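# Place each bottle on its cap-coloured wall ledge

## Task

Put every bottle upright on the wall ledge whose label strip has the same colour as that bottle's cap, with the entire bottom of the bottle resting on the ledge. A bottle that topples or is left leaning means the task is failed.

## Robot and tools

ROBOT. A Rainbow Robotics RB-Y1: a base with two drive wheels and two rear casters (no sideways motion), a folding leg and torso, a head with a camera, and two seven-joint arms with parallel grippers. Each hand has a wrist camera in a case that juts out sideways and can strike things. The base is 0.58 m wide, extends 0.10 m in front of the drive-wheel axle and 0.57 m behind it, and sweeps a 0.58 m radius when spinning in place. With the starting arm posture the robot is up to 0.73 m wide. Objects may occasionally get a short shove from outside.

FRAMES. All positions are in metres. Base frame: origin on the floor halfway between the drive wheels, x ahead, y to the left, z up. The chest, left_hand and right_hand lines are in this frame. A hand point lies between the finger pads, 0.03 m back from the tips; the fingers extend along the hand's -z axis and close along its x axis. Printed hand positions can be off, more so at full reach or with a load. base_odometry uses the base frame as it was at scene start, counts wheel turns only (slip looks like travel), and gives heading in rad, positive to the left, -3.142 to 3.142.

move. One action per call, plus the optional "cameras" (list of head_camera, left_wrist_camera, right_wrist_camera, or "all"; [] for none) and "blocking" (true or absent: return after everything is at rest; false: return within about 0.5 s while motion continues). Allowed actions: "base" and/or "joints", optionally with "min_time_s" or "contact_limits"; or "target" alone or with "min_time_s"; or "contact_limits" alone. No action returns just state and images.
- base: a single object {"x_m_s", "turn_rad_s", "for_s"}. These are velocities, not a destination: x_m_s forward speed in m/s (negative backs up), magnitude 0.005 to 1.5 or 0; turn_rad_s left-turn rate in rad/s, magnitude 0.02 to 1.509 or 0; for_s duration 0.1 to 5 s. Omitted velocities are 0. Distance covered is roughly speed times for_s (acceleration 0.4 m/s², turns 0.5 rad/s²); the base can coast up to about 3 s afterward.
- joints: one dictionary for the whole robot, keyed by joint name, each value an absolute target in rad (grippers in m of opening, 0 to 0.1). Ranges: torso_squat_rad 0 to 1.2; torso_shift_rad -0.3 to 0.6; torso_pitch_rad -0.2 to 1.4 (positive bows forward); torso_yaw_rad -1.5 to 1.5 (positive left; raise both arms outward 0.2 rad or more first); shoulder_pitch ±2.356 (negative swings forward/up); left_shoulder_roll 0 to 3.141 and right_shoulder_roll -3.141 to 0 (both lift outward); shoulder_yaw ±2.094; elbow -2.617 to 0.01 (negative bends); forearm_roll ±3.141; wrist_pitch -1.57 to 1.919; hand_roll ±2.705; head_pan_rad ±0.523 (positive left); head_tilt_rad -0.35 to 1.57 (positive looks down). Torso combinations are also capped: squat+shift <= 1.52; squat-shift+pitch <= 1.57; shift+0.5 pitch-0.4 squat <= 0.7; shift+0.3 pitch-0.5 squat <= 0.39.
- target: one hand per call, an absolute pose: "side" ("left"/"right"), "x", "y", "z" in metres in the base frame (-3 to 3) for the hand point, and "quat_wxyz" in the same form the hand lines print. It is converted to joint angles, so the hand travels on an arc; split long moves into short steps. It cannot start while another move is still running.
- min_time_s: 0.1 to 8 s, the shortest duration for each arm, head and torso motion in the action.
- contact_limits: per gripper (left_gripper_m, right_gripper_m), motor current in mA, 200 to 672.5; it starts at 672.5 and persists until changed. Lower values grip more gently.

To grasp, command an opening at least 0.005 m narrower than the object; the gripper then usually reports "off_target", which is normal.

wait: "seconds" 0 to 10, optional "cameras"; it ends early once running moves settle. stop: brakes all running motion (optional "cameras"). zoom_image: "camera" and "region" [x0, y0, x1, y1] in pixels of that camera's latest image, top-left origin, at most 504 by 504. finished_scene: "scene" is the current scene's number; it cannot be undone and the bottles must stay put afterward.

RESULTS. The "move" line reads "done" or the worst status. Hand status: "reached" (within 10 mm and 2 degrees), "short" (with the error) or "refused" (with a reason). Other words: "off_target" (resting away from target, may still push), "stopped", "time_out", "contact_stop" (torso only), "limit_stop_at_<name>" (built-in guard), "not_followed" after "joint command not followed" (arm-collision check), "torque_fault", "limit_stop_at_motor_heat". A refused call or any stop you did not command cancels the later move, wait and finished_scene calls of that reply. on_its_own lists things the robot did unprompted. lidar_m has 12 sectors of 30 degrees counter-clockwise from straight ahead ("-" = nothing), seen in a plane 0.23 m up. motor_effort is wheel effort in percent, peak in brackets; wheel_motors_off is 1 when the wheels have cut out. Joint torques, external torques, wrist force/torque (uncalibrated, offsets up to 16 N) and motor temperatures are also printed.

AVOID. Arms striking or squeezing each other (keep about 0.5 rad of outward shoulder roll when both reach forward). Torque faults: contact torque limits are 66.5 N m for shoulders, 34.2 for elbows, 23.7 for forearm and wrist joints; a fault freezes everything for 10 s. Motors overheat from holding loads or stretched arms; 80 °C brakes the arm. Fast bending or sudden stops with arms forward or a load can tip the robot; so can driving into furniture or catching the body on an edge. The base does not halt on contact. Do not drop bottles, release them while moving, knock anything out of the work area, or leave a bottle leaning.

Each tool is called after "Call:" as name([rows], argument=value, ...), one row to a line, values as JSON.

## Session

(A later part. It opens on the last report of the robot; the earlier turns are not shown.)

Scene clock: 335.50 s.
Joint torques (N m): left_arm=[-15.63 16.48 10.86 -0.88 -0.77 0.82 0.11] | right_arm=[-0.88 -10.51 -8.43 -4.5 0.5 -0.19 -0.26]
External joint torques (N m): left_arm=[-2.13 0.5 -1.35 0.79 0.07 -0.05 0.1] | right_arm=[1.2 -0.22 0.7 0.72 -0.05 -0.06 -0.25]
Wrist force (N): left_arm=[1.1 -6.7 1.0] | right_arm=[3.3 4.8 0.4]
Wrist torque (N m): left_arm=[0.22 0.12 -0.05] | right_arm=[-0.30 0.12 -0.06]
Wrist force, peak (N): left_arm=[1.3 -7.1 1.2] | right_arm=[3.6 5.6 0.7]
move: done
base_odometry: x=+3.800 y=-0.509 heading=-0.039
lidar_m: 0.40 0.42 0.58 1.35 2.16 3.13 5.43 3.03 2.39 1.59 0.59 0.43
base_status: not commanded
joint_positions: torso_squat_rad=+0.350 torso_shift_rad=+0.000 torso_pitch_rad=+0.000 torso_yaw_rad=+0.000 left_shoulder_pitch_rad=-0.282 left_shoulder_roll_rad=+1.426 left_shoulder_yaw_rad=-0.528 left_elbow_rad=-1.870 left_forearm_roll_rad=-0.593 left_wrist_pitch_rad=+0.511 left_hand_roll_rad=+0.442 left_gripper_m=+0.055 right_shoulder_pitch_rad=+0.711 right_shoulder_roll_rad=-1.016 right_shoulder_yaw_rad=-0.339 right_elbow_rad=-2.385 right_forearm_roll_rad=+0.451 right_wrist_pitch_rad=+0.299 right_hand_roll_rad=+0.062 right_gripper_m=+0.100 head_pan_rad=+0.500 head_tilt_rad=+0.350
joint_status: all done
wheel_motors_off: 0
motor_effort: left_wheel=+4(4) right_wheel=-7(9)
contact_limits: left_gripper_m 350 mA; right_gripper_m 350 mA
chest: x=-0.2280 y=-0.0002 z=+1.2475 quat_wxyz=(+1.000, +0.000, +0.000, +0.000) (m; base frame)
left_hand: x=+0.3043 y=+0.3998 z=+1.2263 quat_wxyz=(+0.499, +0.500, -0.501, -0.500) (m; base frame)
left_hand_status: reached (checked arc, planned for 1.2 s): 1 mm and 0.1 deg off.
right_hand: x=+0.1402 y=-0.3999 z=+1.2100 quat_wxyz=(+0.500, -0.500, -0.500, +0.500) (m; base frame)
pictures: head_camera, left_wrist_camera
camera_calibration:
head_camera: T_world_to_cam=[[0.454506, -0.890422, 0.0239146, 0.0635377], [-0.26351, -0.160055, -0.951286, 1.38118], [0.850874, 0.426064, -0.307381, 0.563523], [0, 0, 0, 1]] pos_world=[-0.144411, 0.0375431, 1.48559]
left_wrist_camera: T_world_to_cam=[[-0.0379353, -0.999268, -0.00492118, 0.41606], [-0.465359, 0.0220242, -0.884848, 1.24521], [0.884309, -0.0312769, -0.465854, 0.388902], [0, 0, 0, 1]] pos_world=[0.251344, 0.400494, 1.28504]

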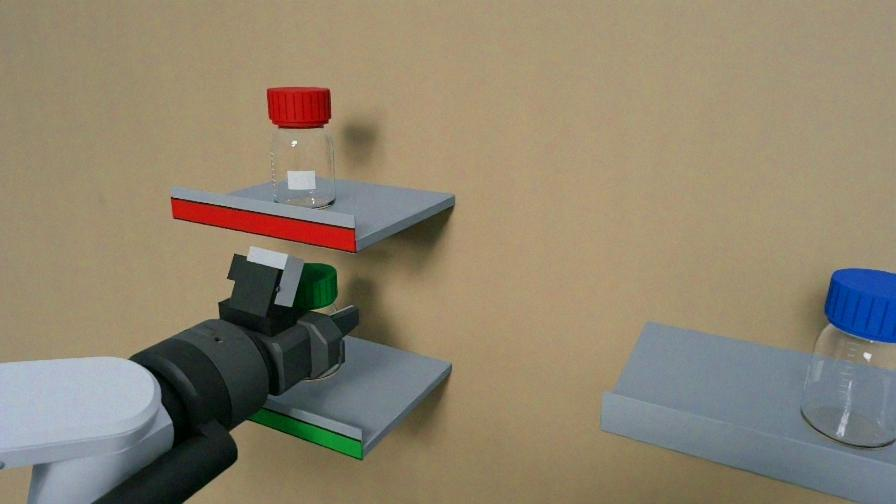

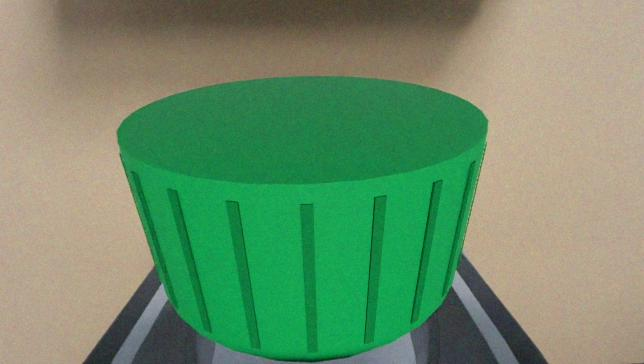

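Call:
move(target={"side":"left","x":0.305,"y":0.40,"z":1.210,"quat_wxyz":[0.5,0.5,-0.5,-0.5]}, min_time_s=1.0)

Call:
move(target={"side":"left","x":0.305,"y":0.40,"z":1.2055,"quat_wxyz":[0.5,0.5,-0.5,-0.5]}, min_time_s=0.7)

Call:
move(target={"side":"left","x":0.305,"y":0.40,"z":1.203,"quat_wxyz":[0.5,0.5,-0.5,-0.5]}, min_time_s=0.6)

Scene clock: 337.30 s.
Joint torques (N m): left_arm=[-13.94 15.93 10.5 -1.41 -1.23 0.76 0.6] | right_arm=[-0.74 -10.22 -8.06 -4.65 0.58 -0.33 -0.07]
External joint torques (N m): left_arm=[-0.44 0.04 -1.61 0.68 -0.4 -0.13 0.59] | right_arm=[1.34 0.07 1.06 0.57 0.04 -0.21 -0.06]
Wrist force (N): left_arm=[1.4 -7.1 1.4] | right_arm=[3.0 4.5 0.8]
Wrist torque (N m): left_arm=[0.25 0.16 -0.16] | right_arm=[-0.21 0.01 -0.06]
Wrist force, peak (N): left_arm=[1.4 -7.1 1.4] | right_arm=[3.7 5.1 0.6]
move: done
base_odometry: x=+3.800 y=-0.509 heading=-0.039
lidar_m: 0.41 0.42 0.58 1.35 2.16 3.13 5.44 3.03 2.39 1.59 0.58 0.43
base_status: not commanded
joint_positions: torso_squat_rad=+0.350 torso_shift_rad=+0.000 torso_pitch_rad=+0.000 torso_yaw_rad=+0.000 left_shoulder_pitch_rad=-0.265 left_shoulder_roll_rad=+1.386 left_shoulder_yaw_rad=-0.531 left_elbow_rad=-1.850 left_forearm_roll_rad=-0.642 left_wrist_pitch_rad=+0.510 left_hand_roll_rad=+0.450 left_gripper_m=+0.055 right_shoulder_pitch_rad=+0.711 right_shoulder_roll_rad=-1.016 right_shoulder_yaw_rad=-0.339 right_elbow_rad=-2.385 right_forearm_roll_rad=+0.451 right_wrist_pitch_rad=+0.299 right_hand_roll_rad=+0.062 right_gripper_m=+0.100 head_pan_rad=+0.500 head_tilt_rad=+0.350
joint_status: all done
wheel_motors_off: 0
motor_effort: left_wheel=+4(4) right_wheel=-8(9)
contact_limits: left_gripper_m 350 mA; right_gripper_m 350 mA
chest: x=-0.2280 y=-0.0002 z=+1.2475 quat_wxyz=(+1.000, +0.000, +0.000, +0.000) (m; base frame)
left_hand: x=+0.3043 y=+0.3998 z=+1.2105 quat_wxyz=(+0.501, +0.500, -0.499, -0.500) (m; base frame)
left_hand_status: reached (checked arc, planned for 1.0 s): 1 mm and 0.2 deg off.
right_hand: x=+0.1402 y=-0.3999 z=+1.2100 quat_wxyz=(+0.500, -0.500, -0.500, +0.500) (m; base frame)
pictures: none

Scene clock: 338.33 s.
Joint torques (N m): left_arm=[-13.7 16.16 14.34 -1.73 -1.16 0.81 0.61] | right_arm=[-0.44 -10.76 -8.32 -4.56 0.61 -0.42 -0.14]
External joint torques (N m): left_arm=[-0.18 0.29 2.27 0.52 -0.34 -0.09 0.59] | right_arm=[1.64 -0.46 0.81 0.65 0.06 -0.29 -0.13]
Wrist force (N): left_arm=[0.9 -6.8 0.9] | right_arm=[2.9 4.6 1.0]
Wrist torque (N m): left_arm=[0.20 0.11 -0.16] | right_arm=[-0.27 0.01 -0.09]
Wrist force, peak (N): left_arm=[1.2 -7.2 0.9] | right_arm=[3.4 5.6 0.5]
move: done
base_odometry: x=+3.800 y=-0.509 heading=-0.039
lidar_m: 0.40 0.43 0.59 1.35 2.16 3.13 5.44 3.03 2.39 1.59 0.59 0.43
base_status: not commanded
joint_positions: torso_squat_rad=+0.350 torso_shift_rad=+0.000 torso_pitch_rad=+0.000 torso_yaw_rad=+0.000 left_shoulder_pitch_rad=-0.259 left_shoulder_roll_rad=+1.368 left_shoulder_yaw_rad=-0.529 left_elbow_rad=-1.838 left_forearm_roll_rad=-0.667 left_wrist_pitch_rad=+0.503 left_hand_roll_rad=+0.459 left_gripper_m=+0.055 right_shoulder_pitch_rad=+0.711 right_shoulder_roll_rad=-1.016 right_shoulder_yaw_rad=-0.339 right_elbow_rad=-2.385 right_forearm_roll_rad=+0.451 right_wrist_pitch_rad=+0.299 right_hand_roll_rad=+0.062 right_gripper_m=+0.100 head_pan_rad=+0.500 head_tilt_rad=+0.350
joint_status: all done
wheel_motors_off: 0
motor_effort: left_wheel=+4(4) right_wheel=-7(8)
contact_limits: left_gripper_m 350 mA; right_gripper_m 350 mA
chest: x=-0.2280 y=-0.0002 z=+1.2475 quat_wxyz=(+1.000, +0.000, +0.000, +0.000) (m; base frame)
left_hand: x=+0.3048 y=+0.3999 z=+1.2054 quat_wxyz=(+0.500, +0.500, -0.499, -0.500) (m; base frame)
left_hand_status: reached (checked arc, planned for 0.7 s): 0 mm and 0.1 deg off.
right_hand: x=+0.1402 y=-0.3999 z=+1.2100 quat_wxyz=(+0.500, -0.500, -0.500, +0.500) (m; base frame)
pictures: none

Scene clock: 339.27 s.
Joint torques (N m): left_arm=[-12.26 15.16 12.21 -1.01 -0.82 0.4 0.59] | right_arm=[-0.73 -10.94 -9.3 -4.8 0.72 -0.2 -0.1]
External joint torques (N m): left_arm=[1.27 -0.7 0.15 1.32 0 -0.51 0.58] | right_arm=[1.36 -0.65 -0.18 0.41 0.18 -0.08 -0.09]
Wrist force (N): left_arm=[0.9 -2.3 3.4] | right_arm=[3.3 4.3 1.2]
Wrist torque (N m): left_arm=[0.18 0.12 -0.16] | right_arm=[-0.26 0.03 -0.04]
Wrist force, peak (N): left_arm=[1.4 -6.8 1.2] | right_arm=[2.9 5.9 0.7]
move: done
base_odometry: x=+3.800 y=-0.509 heading=-0.039
lidar_m: 0.41 0.42 0.58 1.35 2.16 3.13 5.43 3.03 2.39 1.59 0.59 0.42
base_status: not commanded
joint_positions: torso_squat_rad=+0.350 torso_shift_rad=+0.000 torso_pitch_rad=+0.000 torso_yaw_rad=+0.000 left_shoulder_pitch_rad=-0.256 left_shoulder_roll_rad=+1.360 left_shoulder_yaw_rad=-0.527 left_elbow_rad=-1.832 left_forearm_roll_rad=-0.679 left_wrist_pitch_rad=+0.501 left_hand_roll_rad=+0.463 left_gripper_m=+0.055 right_shoulder_pitch_rad=+0.711 right_shoulder_roll_rad=-1.016 right_shoulder_yaw_rad=-0.339 right_elbow_rad=-2.385 right_forearm_roll_rad=+0.451 right_wrist_pitch_rad=+0.299 right_hand_roll_rad=+0.062 right_gripper_m=+0.100 head_pan_rad=+0.500 head_tilt_rad=+0.350
joint_status: all done
wheel_motors_off: 0
motor_effort: left_wheel=+4(4) right_wheel=-8(8)
contact_limits: left_gripper_m 350 mA; right_gripper_m 350 mA
chest: x=-0.2280 y=-0.0002 z=+1.2475 quat_wxyz=(+1.000, +0.000, +0.000, +0.000) (m; base frame)
left_hand: x=+0.3051 y=+0.3999 z=+1.2036 quat_wxyz=(+0.500, +0.500, -0.500, -0.500) (m; base frame)
left_hand_status: reached (checked arc, planned for 0.6 s): 1 mm and 0.1 deg off.
right_hand: x=+0.1402 y=-0.3999 z=+1.2100 quat_wxyz=(+0.500, -0.500, -0.500, +0.500) (m; base frame)
pictures: none

Call:
move(joints={"left_gripper_m":0.08}, cameras=["left_wrist_camera"])

Call:
move(target={"side":"left","x":0.302,"y":0.40,"z":1.2075,"quat_wxyz":[0.5,0.5,-0.5,-0.5]}, min_time_s=0.8)

Call:
move(joints={"left_gripper_m":0.1})

Call:
move(target={"side":"left","x":0.24,"y":0.40,"z":1.209,"quat_wxyz":[0.5,0.5,-0.5,-0.5]}, min_time_s=1.4, cameras=["left_wrist_camera", "head_camera"])

Call:
move(target={"side":"left","x":0.15,"y":0.40,"z":1.212,"quat_wxyz":[0.5,0.5,-0.5,-0.5]}, min_time_s=1.4, cameras=["left_wrist_camera", "head_camera"])

Scene clock: 340.43 s.
Joint torques (N m): left_arm=[-12.88 15.62 12.16 -1.35 -0.74 0.55 0.54] | right_arm=[-0.99 -10.57 -9.02 -4.38 0.79 -0.24 -0.17]
External joint torques (N m): left_arm=[0.65 -0.23 0.1 0.99 0.07 -0.36 0.53] | right_arm=[1.09 -0.28 0.1 0.83 0.24 -0.12 -0.16]
Wrist force (N): left_arm=[1.3 -5.1 1.2] | right_arm=[2.8 4.9 0.6]
Wrist torque (N m): left_arm=[0.19 0.16 -0.16] | right_arm=[-0.29 0.00 -0.09]
Wrist force, peak (N): left_arm=[1.1 -5.6 1.3] | right_arm=[4.2 5.0 0.5]
move: done
base_odometry: x=+3.800 y=-0.509 heading=-0.039
lidar_m: 0.40 0.43 0.59 1.35 2.16 3.13 5.43 3.03 2.40 1.59 0.59 0.42
base_status: not commanded
joint_positions: torso_squat_rad=+0.350 torso_shift_rad=+0.000 torso_pitch_rad=+0.000 torso_yaw_rad=+0.000 left_shoulder_pitch_rad=-0.255 left_shoulder_roll_rad=+1.360 left_shoulder_yaw_rad=-0.527 left_elbow_rad=-1.832 left_forearm_roll_rad=-0.679 left_wrist_pitch_rad=+0.501 left_hand_roll_rad=+0.463 left_gripper_m=+0.080 right_shoulder_pitch_rad=+0.711 right_shoulder_roll_rad=-1.016 right_shoulder_yaw_rad=-0.339 right_elbow_rad=-2.385 right_forearm_roll_rad=+0.451 right_wrist_pitch_rad=+0.299 right_hand_roll_rad=+0.062 right_gripper_m=+0.100 head_pan_rad=+0.500 head_tilt_rad=+0.350
joint_status: all done
wheel_motors_off: 0
motor_effort: left_wheel=+4(5) right_wheel=-8(9)
contact_limits: left_gripper_m 350 mA; right_gripper_m 350 mA
chest: x=-0.2280 y=-0.0002 z=+1.2475 quat_wxyz=(+1.000, +0.000, +0.000, +0.000) (m; base frame)
left_hand: x=+0.3050 y=+0.3999 z=+1.2034 quat_wxyz=(+0.500, +0.500, -0.500, -0.500) (m; base frame)
right_hand: x=+0.1402 y=-0.3999 z=+1.2100 quat_wxyz=(+0.500, -0.500, -0.500, +0.500) (m; base frame)
pictures: left_wrist_camera
camera_calibration:
left_wrist_camera: T_world_to_cam=[[-0.035988, -0.999336, -0.00566951, 0.416464], [-0.466554, 0.0218179, -0.884224, 1.22491], [0.88376, -0.0291763, -0.467029, 0.378314], [0, 0, 0, 1]] pos_world=[0.252137, 0.4005, 1.26214]

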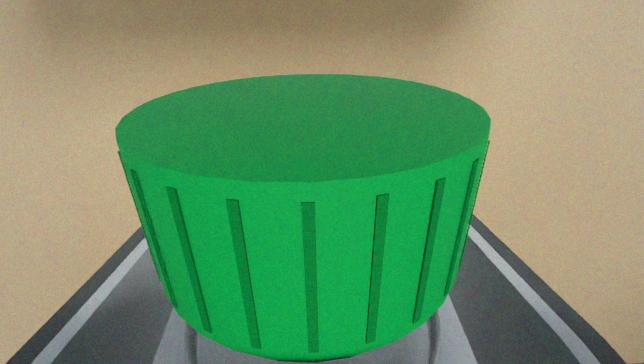

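Scene clock: 341.57 s.
Joint torques (N m): left_arm=[-12.77 18.18 13.91 -2.94 -0.76 1.05 0.58] | right_arm=[-0.99 -10.57 -9.22 -5.02 0.55 -0.24 -0.21]
External joint torques (N m): left_arm=[0.6 2.31 1.84 -0.74 0.07 0.13 0.57] | right_arm=[1.09 -0.27 -0.09 0.2 0 -0.11 -0.21]
Wrist force (N): left_arm=[1.1 -5.2 1.0] | right_arm=[2.5 5.1 0.9]
Wrist torque (N m): left_arm=[0.19 0.13 -0.15] | right_arm=[-0.35 -0.10 -0.08]
Wrist force, peak (N): left_arm=[1.2 -5.4 1.5] | right_arm=[3.8 5.3 0.6]
move: done
base_odometry: x=+3.800 y=-0.509 heading=-0.039
lidar_m: 0.40 0.42 0.58 1.35 2.16 3.12 5.43 3.03 2.39 1.59 0.58 0.42
base_status: not commanded
joint_positions: torso_squat_rad=+0.350 torso_shift_rad=+0.000 torso_pitch_rad=+0.000 torso_yaw_rad=+0.000 left_shoulder_pitch_rad=-0.248 left_shoulder_roll_rad=+1.379 left_shoulder_yaw_rad=-0.522 left_elbow_rad=-1.851 left_forearm_roll_rad=-0.667 left_wrist_pitch_rad=+0.508 left_hand_roll_rad=+0.464 left_gripper_m=+0.080 right_shoulder_pitch_rad=+0.711 right_shoulder_roll_rad=-1.016 right_shoulder_yaw_rad=-0.339 right_elbow_rad=-2.385 right_forearm_roll_rad=+0.451 right_wrist_pitch_rad=+0.299 right_hand_roll_rad=+0.062 right_gripper_m=+0.100 head_pan_rad=+0.500 head_tilt_rad=+0.350
joint_status: all done
wheel_motors_off: 0
motor_effort: left_wheel=+4(4) right_wheel=-8(9)
contact_limits: left_gripper_m 350 mA; right_gripper_m 350 mA
chest: x=-0.2280 y=-0.0002 z=+1.2475 quat_wxyz=(+1.000, +0.000, +0.000, +0.000) (m; base frame)
left_hand: x=+0.3023 y=+0.3999 z=+1.2074 quat_wxyz=(+0.500, +0.500, -0.500, -0.500) (m; base frame)
left_hand_status: reached (checked arc, planned for 0.8 s): 0 mm and 0.0 deg off.
right_hand: x=+0.1402 y=-0.3999 z=+1.2100 quat_wxyz=(+0.500, -0.500, -0.500, +0.500) (m; base frame)
pictures: none

Scene clock: 342.27 s.
Joint torques (N m): left_arm=[-12.79 18.16 13.43 -2.98 -0.57 1.04 0.6] | right_arm=[-0.32 -10.24 -8.91 -5 0.42 -0.15 -0.12]
External joint torques (N m): left_arm=[0.58 2.28 1.36 -0.78 0.26 0.13 0.59] | right_arm=[1.76 0.05 0.21 0.21 -0.13 -0.02 -0.11]
Wrist force (N): left_arm=[1.1 -5.4 1.0] | right_arm=[3.0 4.9 0.1]
Wrist torque (N m): left_arm=[0.21 0.13 -0.16] | right_arm=[-0.34 -0.04 -0.06]
Wrist force, peak (N): left_arm=[1.1 -5.4 1.5] | right_arm=[3.2 5.5 0.9]
move: done
base_odometry: x=+3.800 y=-0.509 heading=-0.039
lidar_m: 0.40 0.42 0.58 1.35 2.17 3.13 5.44 3.03 2.40 1.59 0.58 0.42
base_status: not commanded
joint_positions: torso_squat_rad=+0.350 torso_shift_rad=+0.000 torso_pitch_rad=+0.000 torso_yaw_rad=+0.000 left_shoulder_pitch_rad=-0.248 left_shoulder_roll_rad=+1.379 left_shoulder_yaw_rad=-0.522 left_elbow_rad=-1.851 left_forearm_roll_rad=-0.667 left_wrist_pitch_rad=+0.508 left_hand_roll_rad=+0.464 left_gripper_m=+0.100 right_shoulder_pitch_rad=+0.711 right_shoulder_roll_rad=-1.016 right_shoulder_yaw_rad=-0.339 right_elbow_rad=-2.385 right_forearm_roll_rad=+0.451 right_wrist_pitch_rad=+0.299 right_hand_roll_rad=+0.062 right_gripper_m=+0.100 head_pan_rad=+0.500 head_tilt_rad=+0.350
joint_status: all done
wheel_motors_off: 0
motor_effort: left_wheel=+4(4) right_wheel=-8(8)
contact_limits: left_gripper_m 350 mA; right_gripper_m 350 mA
chest: x=-0.2280 y=-0.0002 z=+1.2475 quat_wxyz=(+1.000, +0.000, +0.000, +0.000) (m; base frame)
left_hand: x=+0.3023 y=+0.3999 z=+1.2074 quat_wxyz=(+0.500, +0.500, -0.500, -0.500) (m; base frame)
right_hand: x=+0.1402 y=-0.3999 z=+1.2100 quat_wxyz=(+0.500, -0.500, -0.500, +0.500) (m; base frame)
pictures: none

Scene clock: 344.00 s.
Joint torques (N m): left_arm=[-9.64 17.03 12.46 -2.1 -1.08 1.11 0.46] | right_arm=[-0.68 -10.02 -8.84 -4.6 0.51 -0.15 -0.15]
External joint torques (N m): left_arm=[0.54 1.76 1.33 -0.66 -0.12 -0.16 0.44] | right_arm=[1.4 0.28 0.29 0.62 -0.04 -0.02 -0.14]
Wrist force (N): left_arm=[0.9 -5.0 1.3] | right_arm=[2.9 4.9 0.9]
Wrist torque (N m): left_arm=[0.19 0.10 -0.16] | right_arm=[-0.27 -0.01 -0.10]
Wrist force, peak (N): left_arm=[1.0 -5.7 1.0] | right_arm=[3.2 5.7 1.2]
move: done
base_odometry: x=+3.800 y=-0.509 heading=-0.039
lidar_m: 0.40 0.42 0.59 1.35 2.16 3.13 5.43 3.03 2.39 1.59 0.59 0.43
base_status: not commanded
joint_positions: torso_squat_rad=+0.350 torso_shift_rad=+0.000 torso_pitch_rad=+0.000 torso_yaw_rad=+0.000 left_shoulder_pitch_rad=+0.039 left_shoulder_roll_rad=+1.576 left_shoulder_yaw_rad=-0.425 left_elbow_rad=-2.091 left_forearm_roll_rad=-0.796 left_wrist_pitch_rad=+0.671 left_hand_roll_rad=+0.674 left_gripper_m=+0.100 right_shoulder_pitch_rad=+0.711 right_shoulder_roll_rad=-1.016 right_shoulder_yaw_rad=-0.339 right_elbow_rad=-2.385 right_forearm_roll_rad=+0.451 right_wrist_pitch_rad=+0.299 right_hand_roll_rad=+0.062 right_gripper_m=+0.100 head_pan_rad=+0.500 head_tilt_rad=+0.350
joint_status: all done
wheel_motors_off: 0
motor_effort: left_wheel=+4(4) right_wheel=-7(9)
contact_limits: left_gripper_m 350 mA; right_gripper_m 350 mA
chest: x=-0.2280 y=-0.0002 z=+1.2475 quat_wxyz=(+1.000, +0.000, +0.000, +0.000) (m; base frame)
left_hand: x=+0.2407 y=+0.3995 z=+1.2089 quat_wxyz=(+0.501, +0.500, -0.499, -0.500) (m; base frame)
left_hand_status: reached (checked arc, planned for 1.4 s): 1 mm and 0.1 deg off.
right_hand: x=+0.1402 y=-0.3999 z=+1.2100 quat_wxyz=(+0.500, -0.500, -0.500, +0.500) (m; base frame)
pictures: head_camera, left_wrist_camera
camera_calibration:
head_camera: T_world_to_cam=[[0.454506, -0.890422, 0.0239146, 0.0635377], [-0.26351, -0.160055, -0.951286, 1.38118], [0.850874, 0.426064, -0.307381, 0.563523], [0, 0, 0, 1]] pos_world=[-0.144411, 0.0375431, 1.48559]
left_wrist_camera: T_world_to_cam=[[-0.0347466, -0.999381, -0.00558759, 0.413364], [-0.468023, 0.0212118, -0.883462, 1.19951], [0.883033, -0.0280821, -0.46847, 0.43932], [0, 0, 0, 1]] pos_world=[0.187829, 0.400001, 1.26784]

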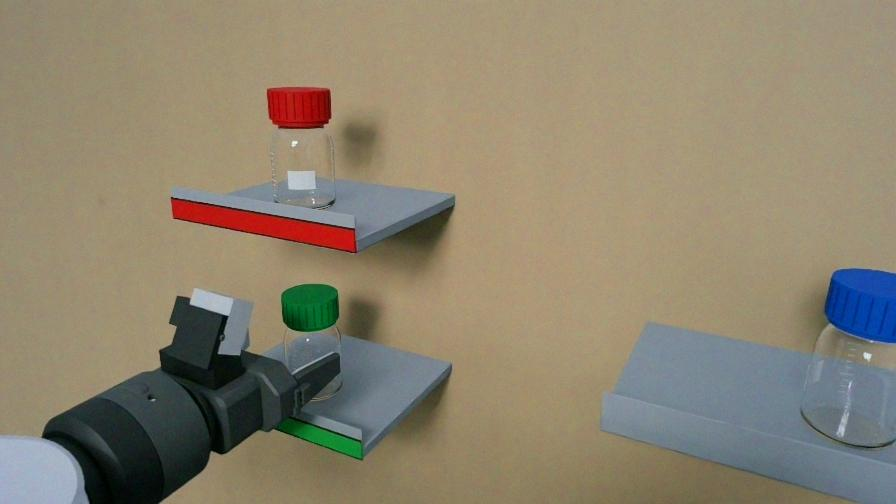

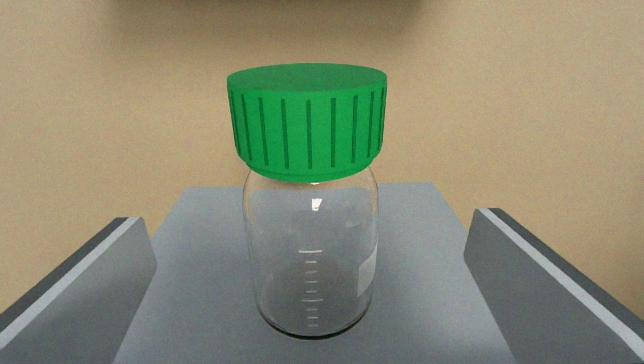

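Scene clock: 345.73 s.
Joint torques (N m): left_arm=[-7.82 13.55 4.2 -0.36 -0.88 1.68 0.26] | right_arm=[-0.91 -9.62 -9.03 -4.99 0.66 -0.25 -0.06]
External joint torques (N m): left_arm=[-0.03 1.86 -2.23 -0.41 -0.07 -0.17 0.25] | right_arm=[1.17 0.67 0.09 0.23 0.11 -0.13 -0.05]
Wrist force (N): left_arm=[1.1 -5.2 1.5] | right_arm=[2.7 4.6 0.2]
Wrist torque (N m): left_arm=[0.20 0.15 -0.15] | right_arm=[-0.28 0.00 -0.04]
Wrist force, peak (N): left_arm=[0.9 -5.6 1.3] | right_arm=[3.4 5.5 1.3]
move: done
base_odometry: x=+3.800 y=-0.509 heading=-0.039
lidar_m: 0.40 0.43 0.58 1.35 2.17 3.13 5.43 3.03 2.39 1.59 0.58 0.42
base_status: not commanded
joint_positions: torso_squat_rad=+0.350 torso_shift_rad=+0.000 torso_pitch_rad=+0.000 torso_yaw_rad=+0.000 left_shoulder_pitch_rad=+0.470 left_shoulder_roll_rad=+2.067 left_shoulder_yaw_rad=-0.459 left_elbow_rad=-2.362 left_forearm_roll_rad=-1.034 left_wrist_pitch_rad=+1.188 left_hand_roll_rad=+1.131 left_gripper_m=+0.100 right_shoulder_pitch_rad=+0.711 right_shoulder_roll_rad=-1.016 right_shoulder_yaw_rad=-0.339 right_elbow_rad=-2.385 right_forearm_roll_rad=+0.451 right_wrist_pitch_rad=+0.299 right_hand_roll_rad=+0.062 right_gripper_m=+0.100 head_pan_rad=+0.500 head_tilt_rad=+0.350
joint_status: all done
wheel_motors_off: 0
motor_effort: left_wheel=+4(4) right_wheel=-8(9)
contact_limits: left_gripper_m 350 mA; right_gripper_m 350 mA
chest: x=-0.2280 y=-0.0002 z=+1.2475 quat_wxyz=(+1.000, +0.000, +0.000, +0.000) (m; base frame)
left_hand: x=+0.1502 y=+0.3999 z=+1.2123 quat_wxyz=(+0.500, +0.501, -0.500, -0.500) (m; base frame)
left_hand_status: reached (checked arc, planned for 1.4 s): 0 mm and 0.1 deg off.
right_hand: x=+0.1402 y=-0.3999 z=+1.2100 quat_wxyz=(+0.500, -0.500, -0.500, +0.500) (m; base frame)
pictures: head_camera, left_wrist_camera
camera_calibration:
head_camera: T_world_to_cam=[[0.454506, -0.890422, 0.0239146, 0.0635377], [-0.26351, -0.160055, -0.951286, 1.38118], [0.850874, 0.426064, -0.307381, 0.563523], [0, 0, 0, 1]] pos_world=[-0.144411, 0.0375431, 1.48559]
left_wrist_camera: T_world_to_cam=[[-0.0353971, -0.999358, -0.00545112, 0.410513], [-0.465513, 0.0213146, -0.884784, 1.16133], [0.884333, -0.0287812, -0.465969, 0.517797], [0, 0, 0, 1]] pos_world=[0.0972422, 0.4004, 1.27104]

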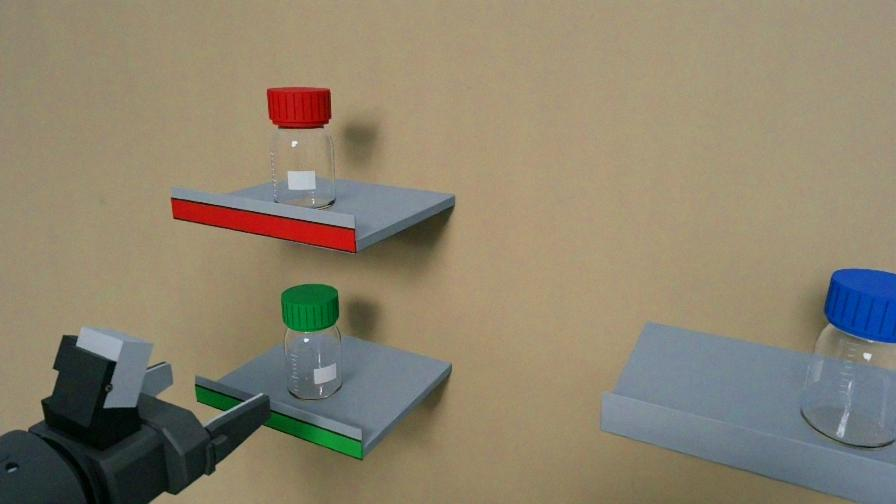

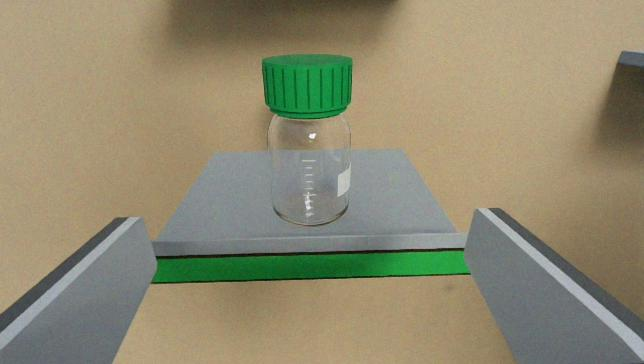

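Call:
move(cameras=["all"], joints={"head_pan_rad": 0.0, "head_tilt_rad": 0.35})

Scene clock: 348.47 s.
Joint torques (N m): left_arm=[-7.46 13.26 4.49 -0.6 -0.94 1.76 0.27] | right_arm=[-1.2 -10.38 -8.84 -4.74 0.57 -0.15 -0.21]
External joint torques (N m): left_arm=[0.34 1.57 -1.94 -0.65 -0.13 -0.08 0.26] | right_arm=[0.88 -0.09 0.29 0.47 0.02 -0.03 -0.2]
Wrist force (N): left_arm=[0.9 -5.0 1.6] | right_arm=[3.2 4.5 1.0]
Wrist torque (N m): left_arm=[0.18 0.12 -0.17] | right_arm=[-0.27 0.05 -0.06]
Wrist force, peak (N): left_arm=[1.1 -5.5 1.3] | right_arm=[3.2 5.7 1.1]
move: done
base_odometry: x=+3.800 y=-0.509 heading=-0.039
lidar_m: 0.40 0.42 0.59 1.35 2.16 3.13 5.43 3.03 2.39 1.59 0.59 0.42
base_status: not commanded
joint_positions: torso_squat_rad=+0.350 torso_shift_rad=+0.000 torso_pitch_rad=+0.000 torso_yaw_rad=+0.000 left_shoulder_pitch_rad=+0.470 left_shoulder_roll_rad=+2.067 left_shoulder_yaw_rad=-0.459 left_elbow_rad=-2.362 left_forearm_roll_rad=-1.034 left_wrist_pitch_rad=+1.188 left_hand_roll_rad=+1.131 left_gripper_m=+0.100 right_shoulder_pitch_rad=+0.711 right_shoulder_roll_rad=-1.016 right_shoulder_yaw_rad=-0.339 right_elbow_rad=-2.385 right_forearm_roll_rad=+0.451 right_wrist_pitch_rad=+0.299 right_hand_roll_rad=+0.062 right_gripper_m=+0.100 head_pan_rad=+0.000 head_tilt_rad=+0.350
joint_status: all done
wheel_motors_off: 0
motor_effort: left_wheel=+4(4) right_wheel=-7(9)
contact_limits: left_gripper_m 350 mA; right_gripper_m 350 mA
chest: x=-0.2280 y=-0.0002 z=+1.2475 quat_wxyz=(+1.000, +0.000, +0.000, +0.000) (m; base frame)
left_hand: x=+0.1502 y=+0.3999 z=+1.2123 quat_wxyz=(+0.500, +0.501, -0.500, -0.500) (m; base frame)
right_hand: x=+0.1402 y=-0.3999 z=+1.2100 quat_wxyz=(+0.500, -0.500, -0.500, +0.500) (m; base frame)
pictures: head_camera, left_wrist_camera, right_wrist_camera
camera_calibration:
head_camera: T_world_to_cam=[[-0.0279023, -0.999329, 0.0237439, -0.035731], [-0.308288, -0.0139924, -0.95119, 1.37181], [0.950884, -0.0338604, -0.307691, 0.584335], [0, 0, 0, 1]] pos_world=[-0.133719, 0.0032737, 1.48549]
left_wrist_camera: T_world_to_cam=[[-0.0353971, -0.999358, -0.00545112, 0.410513], [-0.465513, 0.0213146, -0.884784, 1.16133], [0.884333, -0.0287812, -0.465969, 0.517797], [0, 0, 0, 1]] pos_world=[0.0972422, 0.4004, 1.27104]
right_wrist_camera: T_world_to_cam=[[-0.0171061, -0.998511, 0.0518087, -0.464435], [-0.496609, -0.0364882, -0.867207, 1.1314], [0.867806, -0.0405632, -0.495245, 0.533542], [0, 0, 0, 1]] pos_world=[0.0909084, -0.400819, 1.26946]

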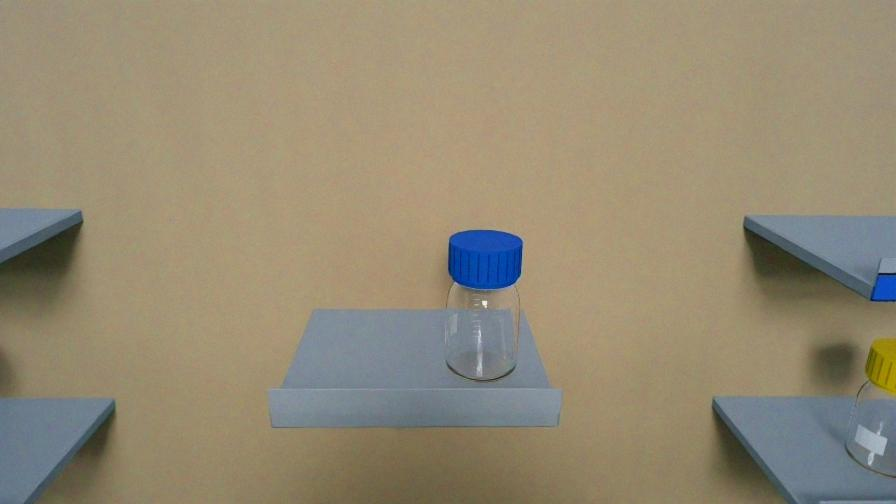

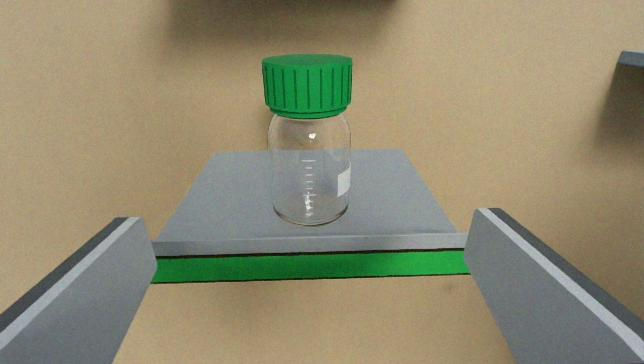

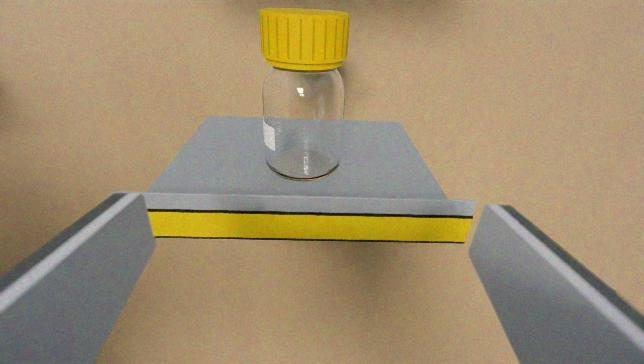

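Call:
move(target={"side": "right", "x": 0.14, "y": -0.29, "z": 1.26, "quat_wxyz": [0.5, -0.5, -0.5, 0.5]}, min_time_s=1.5)

Call:
move(target={"side": "right", "x": 0.165, "y": -0.17, "z": 1.3, "quat_wxyz": [0.5, -0.5, -0.5, 0.5]}, min_time_s=1.5)

Call:
move(target={"side": "right", "x": 0.175, "y": -0.05, "z": 1.315, "quat_wxyz": [0.5, -0.5, -0.5, 0.5]}, min_time_s=1.5, cameras=["head_camera", "right_wrist_camera"])

Scene clock: 350.83 s.
Joint torques (N m): left_arm=[-7.61 13.44 3.94 -0.62 -0.95 1.73 0.29] | right_arm=[-4.47 -11.51 -4.51 -5.59 0.99 -0.19 0.14]
External joint torques (N m): left_arm=[0.18 1.75 -2.48 -0.68 -0.14 -0.12 0.28] | right_arm=[-0.93 -2.01 3.05 0.23 0.04 0.07 0.15]
Wrist force (N): left_arm=[1.2 -5.2 1.3] | right_arm=[2.6 4.6 1.9]
Wrist torque (N m): left_arm=[0.21 0.15 -0.14] | right_arm=[-0.26 0.03 -0.22]
Wrist force, peak (N): left_arm=[1.3 -5.2 1.5] | right_arm=[3.3 5.7 0.9]
move: short
base_odometry: x=+3.800 y=-0.509 heading=-0.039
lidar_m: 0.40 0.42 0.59 1.35 2.16 3.13 5.43 3.03 2.39 1.59 0.57 0.42
base_status: not commanded
joint_positions: torso_squat_rad=+0.350 torso_shift_rad=+0.000 torso_pitch_rad=+0.000 torso_yaw_rad=+0.000 left_shoulder_pitch_rad=+0.470 left_shoulder_roll_rad=+2.067 left_shoulder_yaw_rad=-0.459 left_elbow_rad=-2.362 left_forearm_roll_rad=-1.034 left_wrist_pitch_rad=+1.188 left_hand_roll_rad=+1.131 left_gripper_m=+0.100 right_shoulder_pitch_rad=+0.509 right_shoulder_roll_rad=-1.041 right_shoulder_yaw_rad=-0.115 right_elbow_rad=-2.617 right_forearm_roll_rad=+0.506 right_wrist_pitch_rad=+0.526 right_hand_roll_rad=+0.144 right_gripper_m=+0.100 head_pan_rad=+0.000 head_tilt_rad=+0.350
joint_status: all done
wheel_motors_off: 0
motor_effort: left_wheel=+4(4) right_wheel=-8(9)
contact_limits: left_gripper_m 350 mA; right_gripper_m 350 mA
chest: x=-0.2280 y=-0.0002 z=+1.2475 quat_wxyz=(+1.000, +0.000, +0.000, +0.000) (m; base frame)
left_hand: x=+0.1502 y=+0.3999 z=+1.2123 quat_wxyz=(+0.500, +0.501, -0.500, -0.500) (m; base frame)
right_hand: x=+0.1406 y=-0.2906 z=+1.2596 quat_wxyz=(+0.434, -0.497, -0.562, +0.499) (m; base frame)
right_hand_status: short (checked arc, as near as the solve gets, planned for 1.5 s): 1 mm and 10.4 deg off. The place is met; only the turn is off.
pictures: none

Scene clock: 352.67 s.
Joint torques (N m): left_arm=[-7.75 13.58 4.61 -0.39 -0.88 1.68 0.28] | right_arm=[-10.9 -1.58 -1.97 -4.99 1.15 -1.69 -0.22]
External joint torques (N m): left_arm=[0.05 1.89 -1.82 -0.44 -0.07 -0.16 0.27] | right_arm=[0.01 0.01 1.86 0.55 -0.05 -0.11 -0.21]
Wrist force (N): left_arm=[1.1 -5.0 1.5] | right_arm=[3.0 4.5 1.3]
Wrist torque (N m): left_arm=[0.18 0.14 -0.16] | right_arm=[-0.25 0.03 -0.22]
Wrist force, peak (N): left_arm=[1.1 -5.5 1.5] | right_arm=[3.2 5.1 2.5]
move: short
base_odometry: x=+3.800 y=-0.509 heading=-0.039
lidar_m: 0.40 0.43 0.58 1.35 2.17 3.13 5.43 3.03 2.40 1.60 0.58 0.43
base_status: not commanded
joint_positions: torso_squat_rad=+0.350 torso_shift_rad=+0.000 torso_pitch_rad=+0.000 torso_yaw_rad=+0.000 left_shoulder_pitch_rad=+0.470 left_shoulder_roll_rad=+2.067 left_shoulder_yaw_rad=-0.459 left_elbow_rad=-2.362 left_forearm_roll_rad=-1.034 left_wrist_pitch_rad=+1.188 left_hand_roll_rad=+1.131 left_gripper_m=+0.100 right_shoulder_pitch_rad=-0.341 right_shoulder_roll_rad=-0.362 right_shoulder_yaw_rad=+0.602 right_elbow_rad=-2.617 right_forearm_roll_rad=+0.769 right_wrist_pitch_rad=+1.504 right_hand_roll_rad=+0.904 right_gripper_m=+0.100 head_pan_rad=+0.000 head_tilt_rad=+0.350
joint_status: all done
wheel_motors_off: 0
motor_effort: left_wheel=+4(5) right_wheel=-8(9)
contact_limits: left_gripper_m 350 mA; right_gripper_m 350 mA
chest: x=-0.2280 y=-0.0002 z=+1.2475 quat_wxyz=(+1.000, +0.000, +0.000, +0.000) (m; base frame)
left_hand: x=+0.1502 y=+0.3999 z=+1.2123 quat_wxyz=(+0.500, +0.501, -0.500, -0.500) (m; base frame)
right_hand: x=+0.1659 y=-0.1697 z=+1.2998 quat_wxyz=(+0.518, -0.568, -0.476, +0.426) (m; base frame)
right_hand_status: short (checked arc, as near as the solve gets, planned for 1.5 s): 1 mm and 12.0 deg off. The place is met; only the turn is off.
pictures: none

Scene clock: 354.50 s.
Joint torques (N m): left_arm=[-7.44 13.48 4.35 -0.4 -0.91 1.85 0.22] | right_arm=[-12.92 2.83 -1.06 -3.98 0.9 -1.49 0.24]
External joint torques (N m): left_arm=[0.36 1.79 -2.08 -0.45 -0.1 0.01 0.21] | right_arm=[-0.05 0.58 2.42 0.86 -0.13 0.22 0.25]
Wrist force (N): left_arm=[0.9 -4.9 1.6] | right_arm=[2.6 5.2 0.1]
Wrist torque (N m): left_arm=[0.18 0.12 -0.16] | right_arm=[-0.33 0.04 -0.17]
Wrist force, peak (N): left_arm=[1.3 -5.3 1.5] | right_arm=[3.9 4.9 1.7]
move: done
base_odometry: x=+3.800 y=-0.509 heading=-0.039
lidar_m: 0.40 0.42 0.58 1.35 2.16 3.13 5.44 3.04 2.40 1.59 0.58 0.42
base_status: not commanded
joint_positions: torso_squat_rad=+0.350 torso_shift_rad=+0.000 torso_pitch_rad=+0.000 torso_yaw_rad=+0.000 left_shoulder_pitch_rad=+0.470 left_shoulder_roll_rad=+2.067 left_shoulder_yaw_rad=-0.459 left_elbow_rad=-2.362 left_forearm_roll_rad=-1.034 left_wrist_pitch_rad=+1.188 left_hand_roll_rad=+1.131 left_gripper_m=+0.100 right_shoulder_pitch_rad=-0.598 right_shoulder_roll_rad=-0.077 right_shoulder_yaw_rad=+0.702 right_elbow_rad=-2.440 right_forearm_roll_rad=+0.708 right_wrist_pitch_rad=+1.640 right_hand_roll_rad=+1.024 right_gripper_m=+0.100 head_pan_rad=+0.000 head_tilt_rad=+0.350
joint_status: all done
wheel_motors_off: 0
motor_effort: left_wheel=+4(5) right_wheel=-8(9)
contact_limits: left_gripper_m 350 mA; right_gripper_m 350 mA
chest: x=-0.2280 y=-0.0002 z=+1.2475 quat_wxyz=(+1.000, +0.000, +0.000, +0.000) (m; base frame)
left_hand: x=+0.1502 y=+0.3999 z=+1.2123 quat_wxyz=(+0.500, +0.501, -0.500, -0.500) (m; base frame)
right_hand: x=+0.1743 y=-0.0504 z=+1.3148 quat_wxyz=(+0.500, -0.500, -0.500, +0.500) (m; base frame)
right_hand_status: reached (checked arc, planned for 1.5 s): 1 mm and 0.1 deg off.
pictures: head_camera, right_wrist_camera
camera_calibration:
head_camera: T_world_to_cam=[[-0.0279023, -0.999329, 0.0237439, -0.035731], [-0.308288, -0.0139924, -0.95119, 1.37181], [0.950884, -0.0338604, -0.307691, 0.584335], [0, 0, 0, 1]] pos_world=[-0.133719, 0.0032737, 1.48549]
right_wrist_camera: T_world_to_cam=[[-0.0155234, -0.998548, 0.0515914, -0.120194], [-0.496254, -0.0370999, -0.867384, 1.25206], [0.868039, -0.0390672, -0.494957, 0.569628], [0, 0, 0, 1]] pos_world=[0.125013, -0.0513145, 1.37416]

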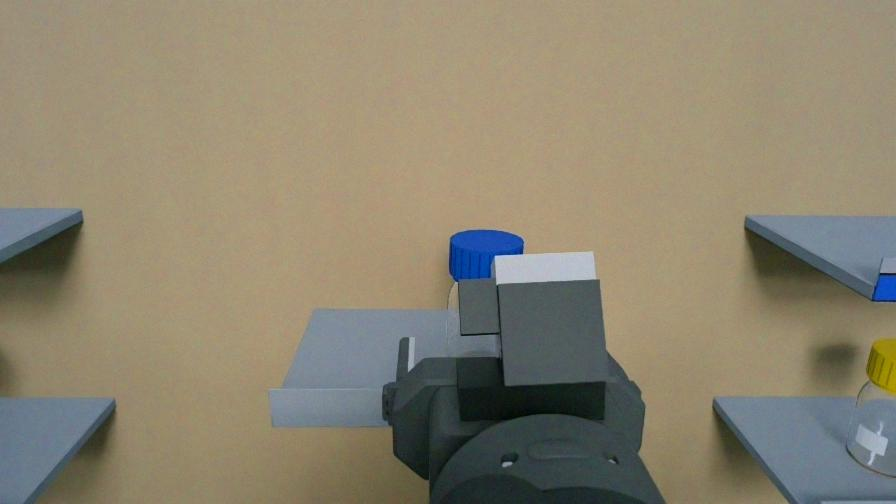

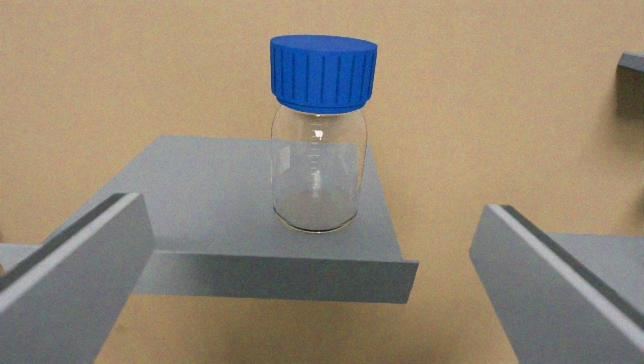

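Call:
move(target={"side": "right", "x": 0.23, "y": -0.053, "z": 1.308, "quat_wxyz": [0.5, -0.5, -0.5, 0.5]}, min_time_s=1, cameras=["right_wrist_camera"])

Scene clock: 357.13 s.
Joint torques (N m): left_arm=[-7.6 13.46 4.49 -0.33 -0.83 1.73 0.24] | right_arm=[-15.23 0.16 -4.52 -5.09 1.08 -1.62 -0.09]
External joint torques (N m): left_arm=[0.19 1.77 -1.94 -0.38 -0.02 -0.11 0.23] | right_arm=[-0.25 -0.86 -0.4 0.69 -0.11 0 -0.08]
Wrist force (N): left_arm=[0.7 -5.2 1.4] | right_arm=[3.6 4.4 1.3]
Wrist torque (N m): left_arm=[0.20 0.10 -0.17] | right_arm=[-0.23 0.13 -0.05]
Wrist force, peak (N): left_arm=[1.0 -5.3 1.4] | right_arm=[3.5 5.2 1.0]
move: done
base_odometry: x=+3.800 y=-0.509 heading=-0.039
lidar_m: 0.40 0.42 0.58 1.35 2.16 3.13 5.43 3.03 2.39 1.58 0.59 0.42
base_status: not commanded
joint_positions: torso_squat_rad=+0.350 torso_shift_rad=+0.000 torso_pitch_rad=+0.000 torso_yaw_rad=+0.000 left_shoulder_pitch_rad=+0.470 left_shoulder_roll_rad=+2.067 left_shoulder_yaw_rad=-0.459 left_elbow_rad=-2.362 left_forearm_roll_rad=-1.034 left_wrist_pitch_rad=+1.188 left_hand_roll_rad=+1.131 left_gripper_m=+0.100 right_shoulder_pitch_rad=-0.633 right_shoulder_roll_rad=-0.132 right_shoulder_yaw_rad=+0.590 right_elbow_rad=-2.267 right_forearm_roll_rad=+0.590 right_wrist_pitch_rad=+1.482 right_hand_roll_rad=+0.938 right_gripper_m=+0.100 head_pan_rad=+0.000 head_tilt_rad=+0.350
joint_status: all done
wheel_motors_off: 0
motor_effort: left_wheel=+5(5) right_wheel=-7(9)
contact_limits: left_gripper_m 350 mA; right_gripper_m 350 mA
chest: x=-0.2280 y=-0.0002 z=+1.2475 quat_wxyz=(+1.000, +0.000, +0.000, +0.000) (m; base frame)
left_hand: x=+0.1502 y=+0.3999 z=+1.2123 quat_wxyz=(+0.500, +0.501, -0.500, -0.500) (m; base frame)
right_hand: x=+0.2291 y=-0.0532 z=+1.3077 quat_wxyz=(+0.500, -0.500, -0.500, +0.500) (m; base frame)
right_hand_status: reached (checked arc, planned for 1.0 s): 1 mm and 0.1 deg off.
pictures: right_wrist_camera
camera_calibration:
right_wrist_camera: T_world_to_cam=[[-0.016535, -0.998565, 0.0509425, -0.120809], [-0.497157, -0.0359939, -0.866913, 1.27269], [0.867503, -0.0396609, -0.495849, 0.519679], [0, 0, 0, 1]] pos_world=[0.179909, -0.0542159, 1.36715]

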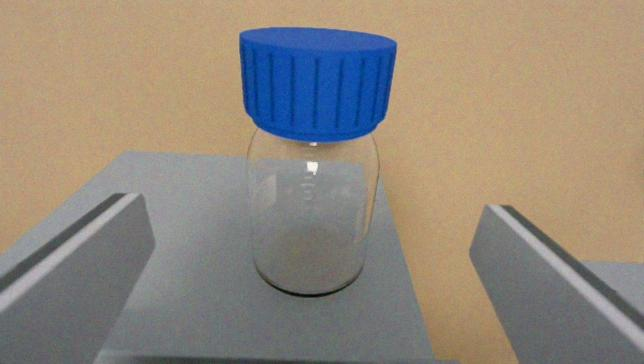

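Call:
move(target={"side": "right", "x": 0.275, "y": -0.054, "z": 1.307, "quat_wxyz": [0.5, -0.5, -0.5, 0.5]}, min_time_s=0.8, cameras=["right_wrist_camera", "head_camera"])

Scene clock: 358.73 s.
Joint torques (N m): left_arm=[-7.74 13.02 4.6 -0.29 -0.84 1.77 0.3] | right_arm=[-16.66 -0.97 -4.46 -5.82 1.12 -1.46 -0.06]
External joint torques (N m): left_arm=[0.06 1.33 -1.83 -0.34 -0.03 -0.07 0.29] | right_arm=[0.23 -0.93 0.14 0.56 -0.15 0.1 -0.06]
Wrist force (N): left_arm=[0.9 -5.2 1.2] | right_arm=[3.6 5.4 0.7]
Wrist torque (N m): left_arm=[0.20 0.14 -0.15] | right_arm=[-0.31 0.09 -0.03]
Wrist force, peak (N): left_arm=[1.0 -5.4 1.7] | right_arm=[3.3 5.7 0.6]
move: done
base_odometry: x=+3.800 y=-0.509 heading=-0.039
lidar_m: 0.40 0.42 0.58 1.35 2.17 3.13 5.43 3.03 2.39 1.59 0.58 0.43
base_status: not commanded
joint_positions: torso_squat_rad=+0.350 torso_shift_rad=+0.000 torso_pitch_rad=+0.000 torso_yaw_rad=+0.000 left_shoulder_pitch_rad=+0.470 left_shoulder_roll_rad=+2.067 left_shoulder_yaw_rad=-0.459 left_elbow_rad=-2.362 left_forearm_roll_rad=-1.034 left_wrist_pitch_rad=+1.188 left_hand_roll_rad=+1.131 left_gripper_m=+0.100 right_shoulder_pitch_rad=-0.695 right_shoulder_roll_rad=-0.157 right_shoulder_yaw_rad=+0.517 right_elbow_rad=-2.099 right_forearm_roll_rad=+0.519 right_wrist_pitch_rad=+1.361 right_hand_roll_rad=+0.886 right_gripper_m=+0.100 head_pan_rad=+0.000 head_tilt_rad=+0.350
joint_status: all done
wheel_motors_off: 0
motor_effort: left_wheel=+4(5) right_wheel=-8(9)
contact_limits: left_gripper_m 350 mA; right_gripper_m 350 mA
chest: x=-0.2280 y=-0.0002 z=+1.2475 quat_wxyz=(+1.000, +0.000, +0.000, +0.000) (m; base frame)
left_hand: x=+0.1502 y=+0.3999 z=+1.2123 quat_wxyz=(+0.500, +0.501, -0.500, -0.500) (m; base frame)
right_hand: x=+0.2744 y=-0.0541 z=+1.3068 quat_wxyz=(+0.500, -0.500, -0.500, +0.500) (m; base frame)
right_hand_status: reached (checked arc, planned for 0.8 s): 1 mm and 0.0 deg off.
pictures: head_camera, right_wrist_camera
camera_calibration:
head_camera: T_world_to_cam=[[-0.0279023, -0.999329, 0.0237439, -0.035731], [-0.308288, -0.0139924, -0.95119, 1.37181], [0.950884, -0.0338604, -0.307691, 0.584335], [0, 0, 0, 1]] pos_world=[-0.133719, 0.0032737, 1.48549]
right_wrist_camera: T_world_to_cam=[[-0.0164035, -0.998542, 0.0514211, -0.121498], [-0.496702, -0.0364955, -0.867154, 1.29456], [0.867766, -0.0397654, -0.495379, 0.479283], [0, 0, 0, 1]] pos_world=[0.22511, -0.0550163, 1.36625]

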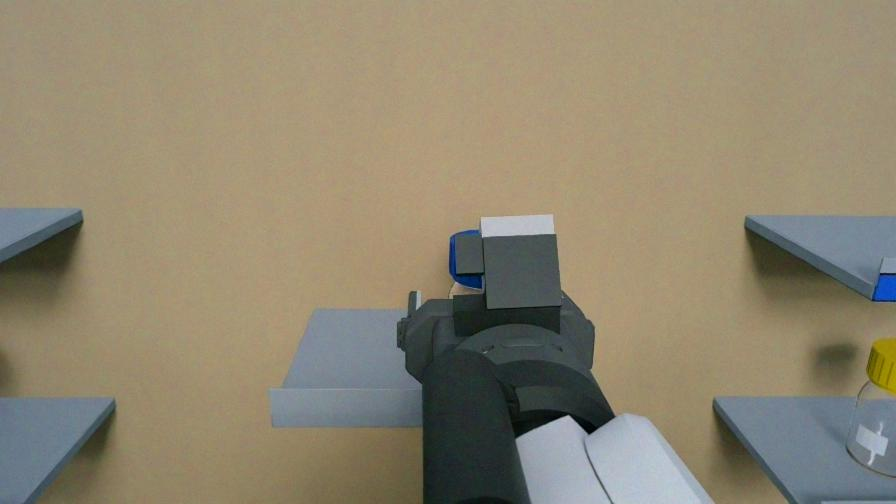

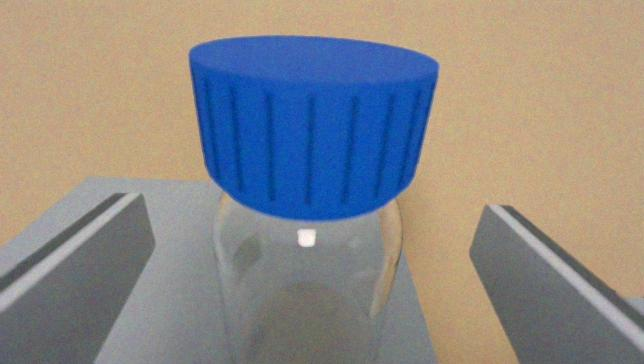

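Call:
move(target={"side": "right", "x": 0.3, "y": -0.0518, "z": 1.307, "quat_wxyz": [0.5, -0.5, -0.5, 0.5]}, min_time_s=0.8, cameras=["right_wrist_camera"])

Scene clock: 360.27 s.
Joint torques (N m): left_arm=[-7.6 13.2 4.4 -0.43 -0.85 1.8 0.36] | right_arm=[-18.25 -1.83 -4.9 -5.99 0.98 -1.47 -0.14]
External joint torques (N m): left_arm=[0.2 1.51 -2.03 -0.49 -0.04 -0.04 0.35] | right_arm=[-0.25 -1.24 -0.08 0.71 -0.32 0.05 -0.13]
Wrist force (N): left_arm=[1.1 -5.2 1.5] | right_arm=[3.4 4.9 0.6]
Wrist torque (N m): left_arm=[0.19 0.14 -0.16] | right_arm=[-0.28 0.17 0.04]
Wrist force, peak (N): left_arm=[1.0 -5.5 1.4] | right_arm=[3.1 6.1 1.1]
move: done
base_odometry: x=+3.800 y=-0.509 heading=-0.039
lidar_m: 0.40 0.43 0.58 1.35 2.16 3.13 5.43 3.03 2.39 1.59 0.58 0.42
base_status: not commanded
joint_positions: torso_squat_rad=+0.350 torso_shift_rad=+0.000 torso_pitch_rad=+0.000 torso_yaw_rad=+0.000 left_shoulder_pitch_rad=+0.470 left_shoulder_roll_rad=+2.067 left_shoulder_yaw_rad=-0.459 left_elbow_rad=-2.362 left_forearm_roll_rad=-1.034 left_wrist_pitch_rad=+1.188 left_hand_roll_rad=+1.131 left_gripper_m=+0.100 right_shoulder_pitch_rad=-0.741 right_shoulder_roll_rad=-0.160 right_shoulder_yaw_rad=+0.488 right_elbow_rad=-1.989 right_forearm_roll_rad=+0.495 right_wrist_pitch_rad=+1.295 right_hand_roll_rad=+0.857 right_gripper_m=+0.100 head_pan_rad=+0.000 head_tilt_rad=+0.350
joint_status: all done
wheel_motors_off: 0
motor_effort: left_wheel=+4(5) right_wheel=-8(8)
contact_limits: left_gripper_m 350 mA; right_gripper_m 350 mA
chest: x=-0.2280 y=-0.0002 z=+1.2475 quat_wxyz=(+1.000, +0.000, +0.000, +0.000) (m; base frame)
left_hand: x=+0.1502 y=+0.3999 z=+1.2123 quat_wxyz=(+0.500, +0.501, -0.500, -0.500) (m; base frame)
right_hand: x=+0.2998 y=-0.0516 z=+1.3069 quat_wxyz=(+0.500, -0.500, -0.500, +0.500) (m; base frame)
right_hand_status: reached (checked arc, planned for 0.8 s): 0 mm and 0.0 deg off.
pictures: right_wrist_camera
camera_calibration:
right_wrist_camera: T_world_to_cam=[[-0.0164484, -0.998535, 0.0515523, -0.118853], [-0.496588, -0.0365924, -0.867215, 1.30731], [0.867831, -0.0398646, -0.495258, 0.457151], [0, 0, 0, 1]] pos_world=[0.25051, -0.0526166, 1.36625]

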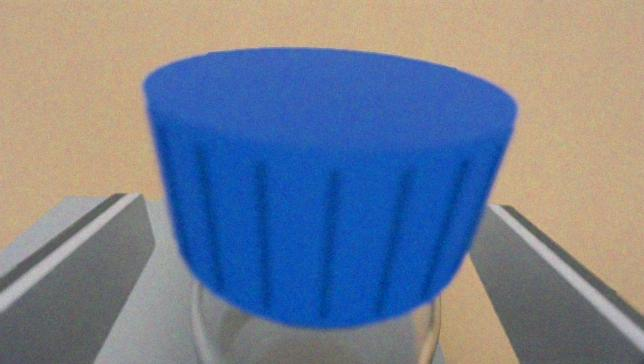

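Call:
move(joints={"right_gripper_m": 0.068}, cameras=["right_wrist_camera"])

Scene clock: 361.30 s.
Joint torques (N m): left_arm=[-7.65 13.23 4.29 -0.35 -0.88 1.72 0.16] | right_arm=[-18.09 -1.31 -5.4 -6.02 0.95 -1.49 -0.27]
External joint torques (N m): left_arm=[0.15 1.54 -2.13 -0.4 -0.07 -0.13 0.14] | right_arm=[-0.09 -0.72 -0.59 0.67 -0.34 0.03 -0.26]
Wrist force (N): left_arm=[1.1 -5.2 1.1] | right_arm=[3.4 4.1 0.9]
Wrist torque (N m): left_arm=[0.21 0.15 -0.15] | right_arm=[-0.16 0.15 -0.01]
Wrist force, peak (N): left_arm=[1.0 -5.5 1.4] | right_arm=[3.6 5.7 0.8]
move: done
base_odometry: x=+3.800 y=-0.509 heading=-0.039
lidar_m: 0.40 0.43 0.59 1.35 2.16 3.13 5.43 3.03 2.40 1.59 0.58 0.42
base_status: not commanded
joint_positions: torso_squat_rad=+0.350 torso_shift_rad=+0.000 torso_pitch_rad=+0.000 torso_yaw_rad=+0.000 left_shoulder_pitch_rad=+0.470 left_shoulder_roll_rad=+2.067 left_shoulder_yaw_rad=-0.459 left_elbow_rad=-2.362 left_forearm_roll_rad=-1.034 left_wrist_pitch_rad=+1.188 left_hand_roll_rad=+1.131 left_gripper_m=+0.100 right_shoulder_pitch_rad=-0.741 right_shoulder_roll_rad=-0.160 right_shoulder_yaw_rad=+0.488 right_elbow_rad=-1.989 right_forearm_roll_rad=+0.495 right_wrist_pitch_rad=+1.295 right_hand_roll_rad=+0.857 right_gripper_m=+0.068 head_pan_rad=+0.000 head_tilt_rad=+0.350
joint_status: all done
wheel_motors_off: 0
motor_effort: left_wheel=+4(5) right_wheel=-7(9)
contact_limits: left_gripper_m 350 mA; right_gripper_m 350 mA
chest: x=-0.2280 y=-0.0002 z=+1.2475 quat_wxyz=(+1.000, +0.000, +0.000, +0.000) (m; base frame)
left_hand: x=+0.1502 y=+0.3999 z=+1.2123 quat_wxyz=(+0.500, +0.501, -0.500, -0.500) (m; base frame)
right_hand: x=+0.2998 y=-0.0516 z=+1.3069 quat_wxyz=(+0.500, -0.500, -0.500, +0.500) (m; base frame)
pictures: right_wrist_camera
camera_calibration:
right_wrist_camera: T_world_to_cam=[[-0.0164484, -0.998535, 0.0515523, -0.118853], [-0.496588, -0.0365924, -0.867215, 1.30731], [0.867831, -0.0398646, -0.495258, 0.457151], [0, 0, 0, 1]] pos_world=[0.25051, -0.0526166, 1.36625]

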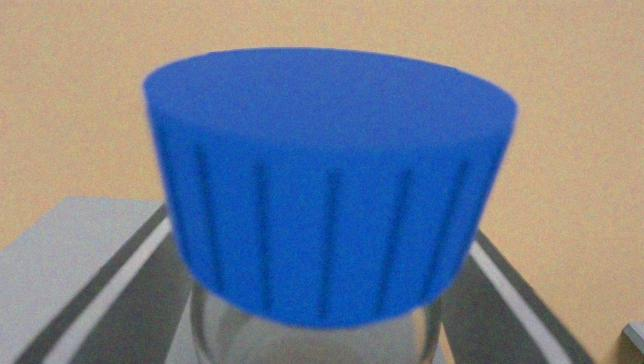

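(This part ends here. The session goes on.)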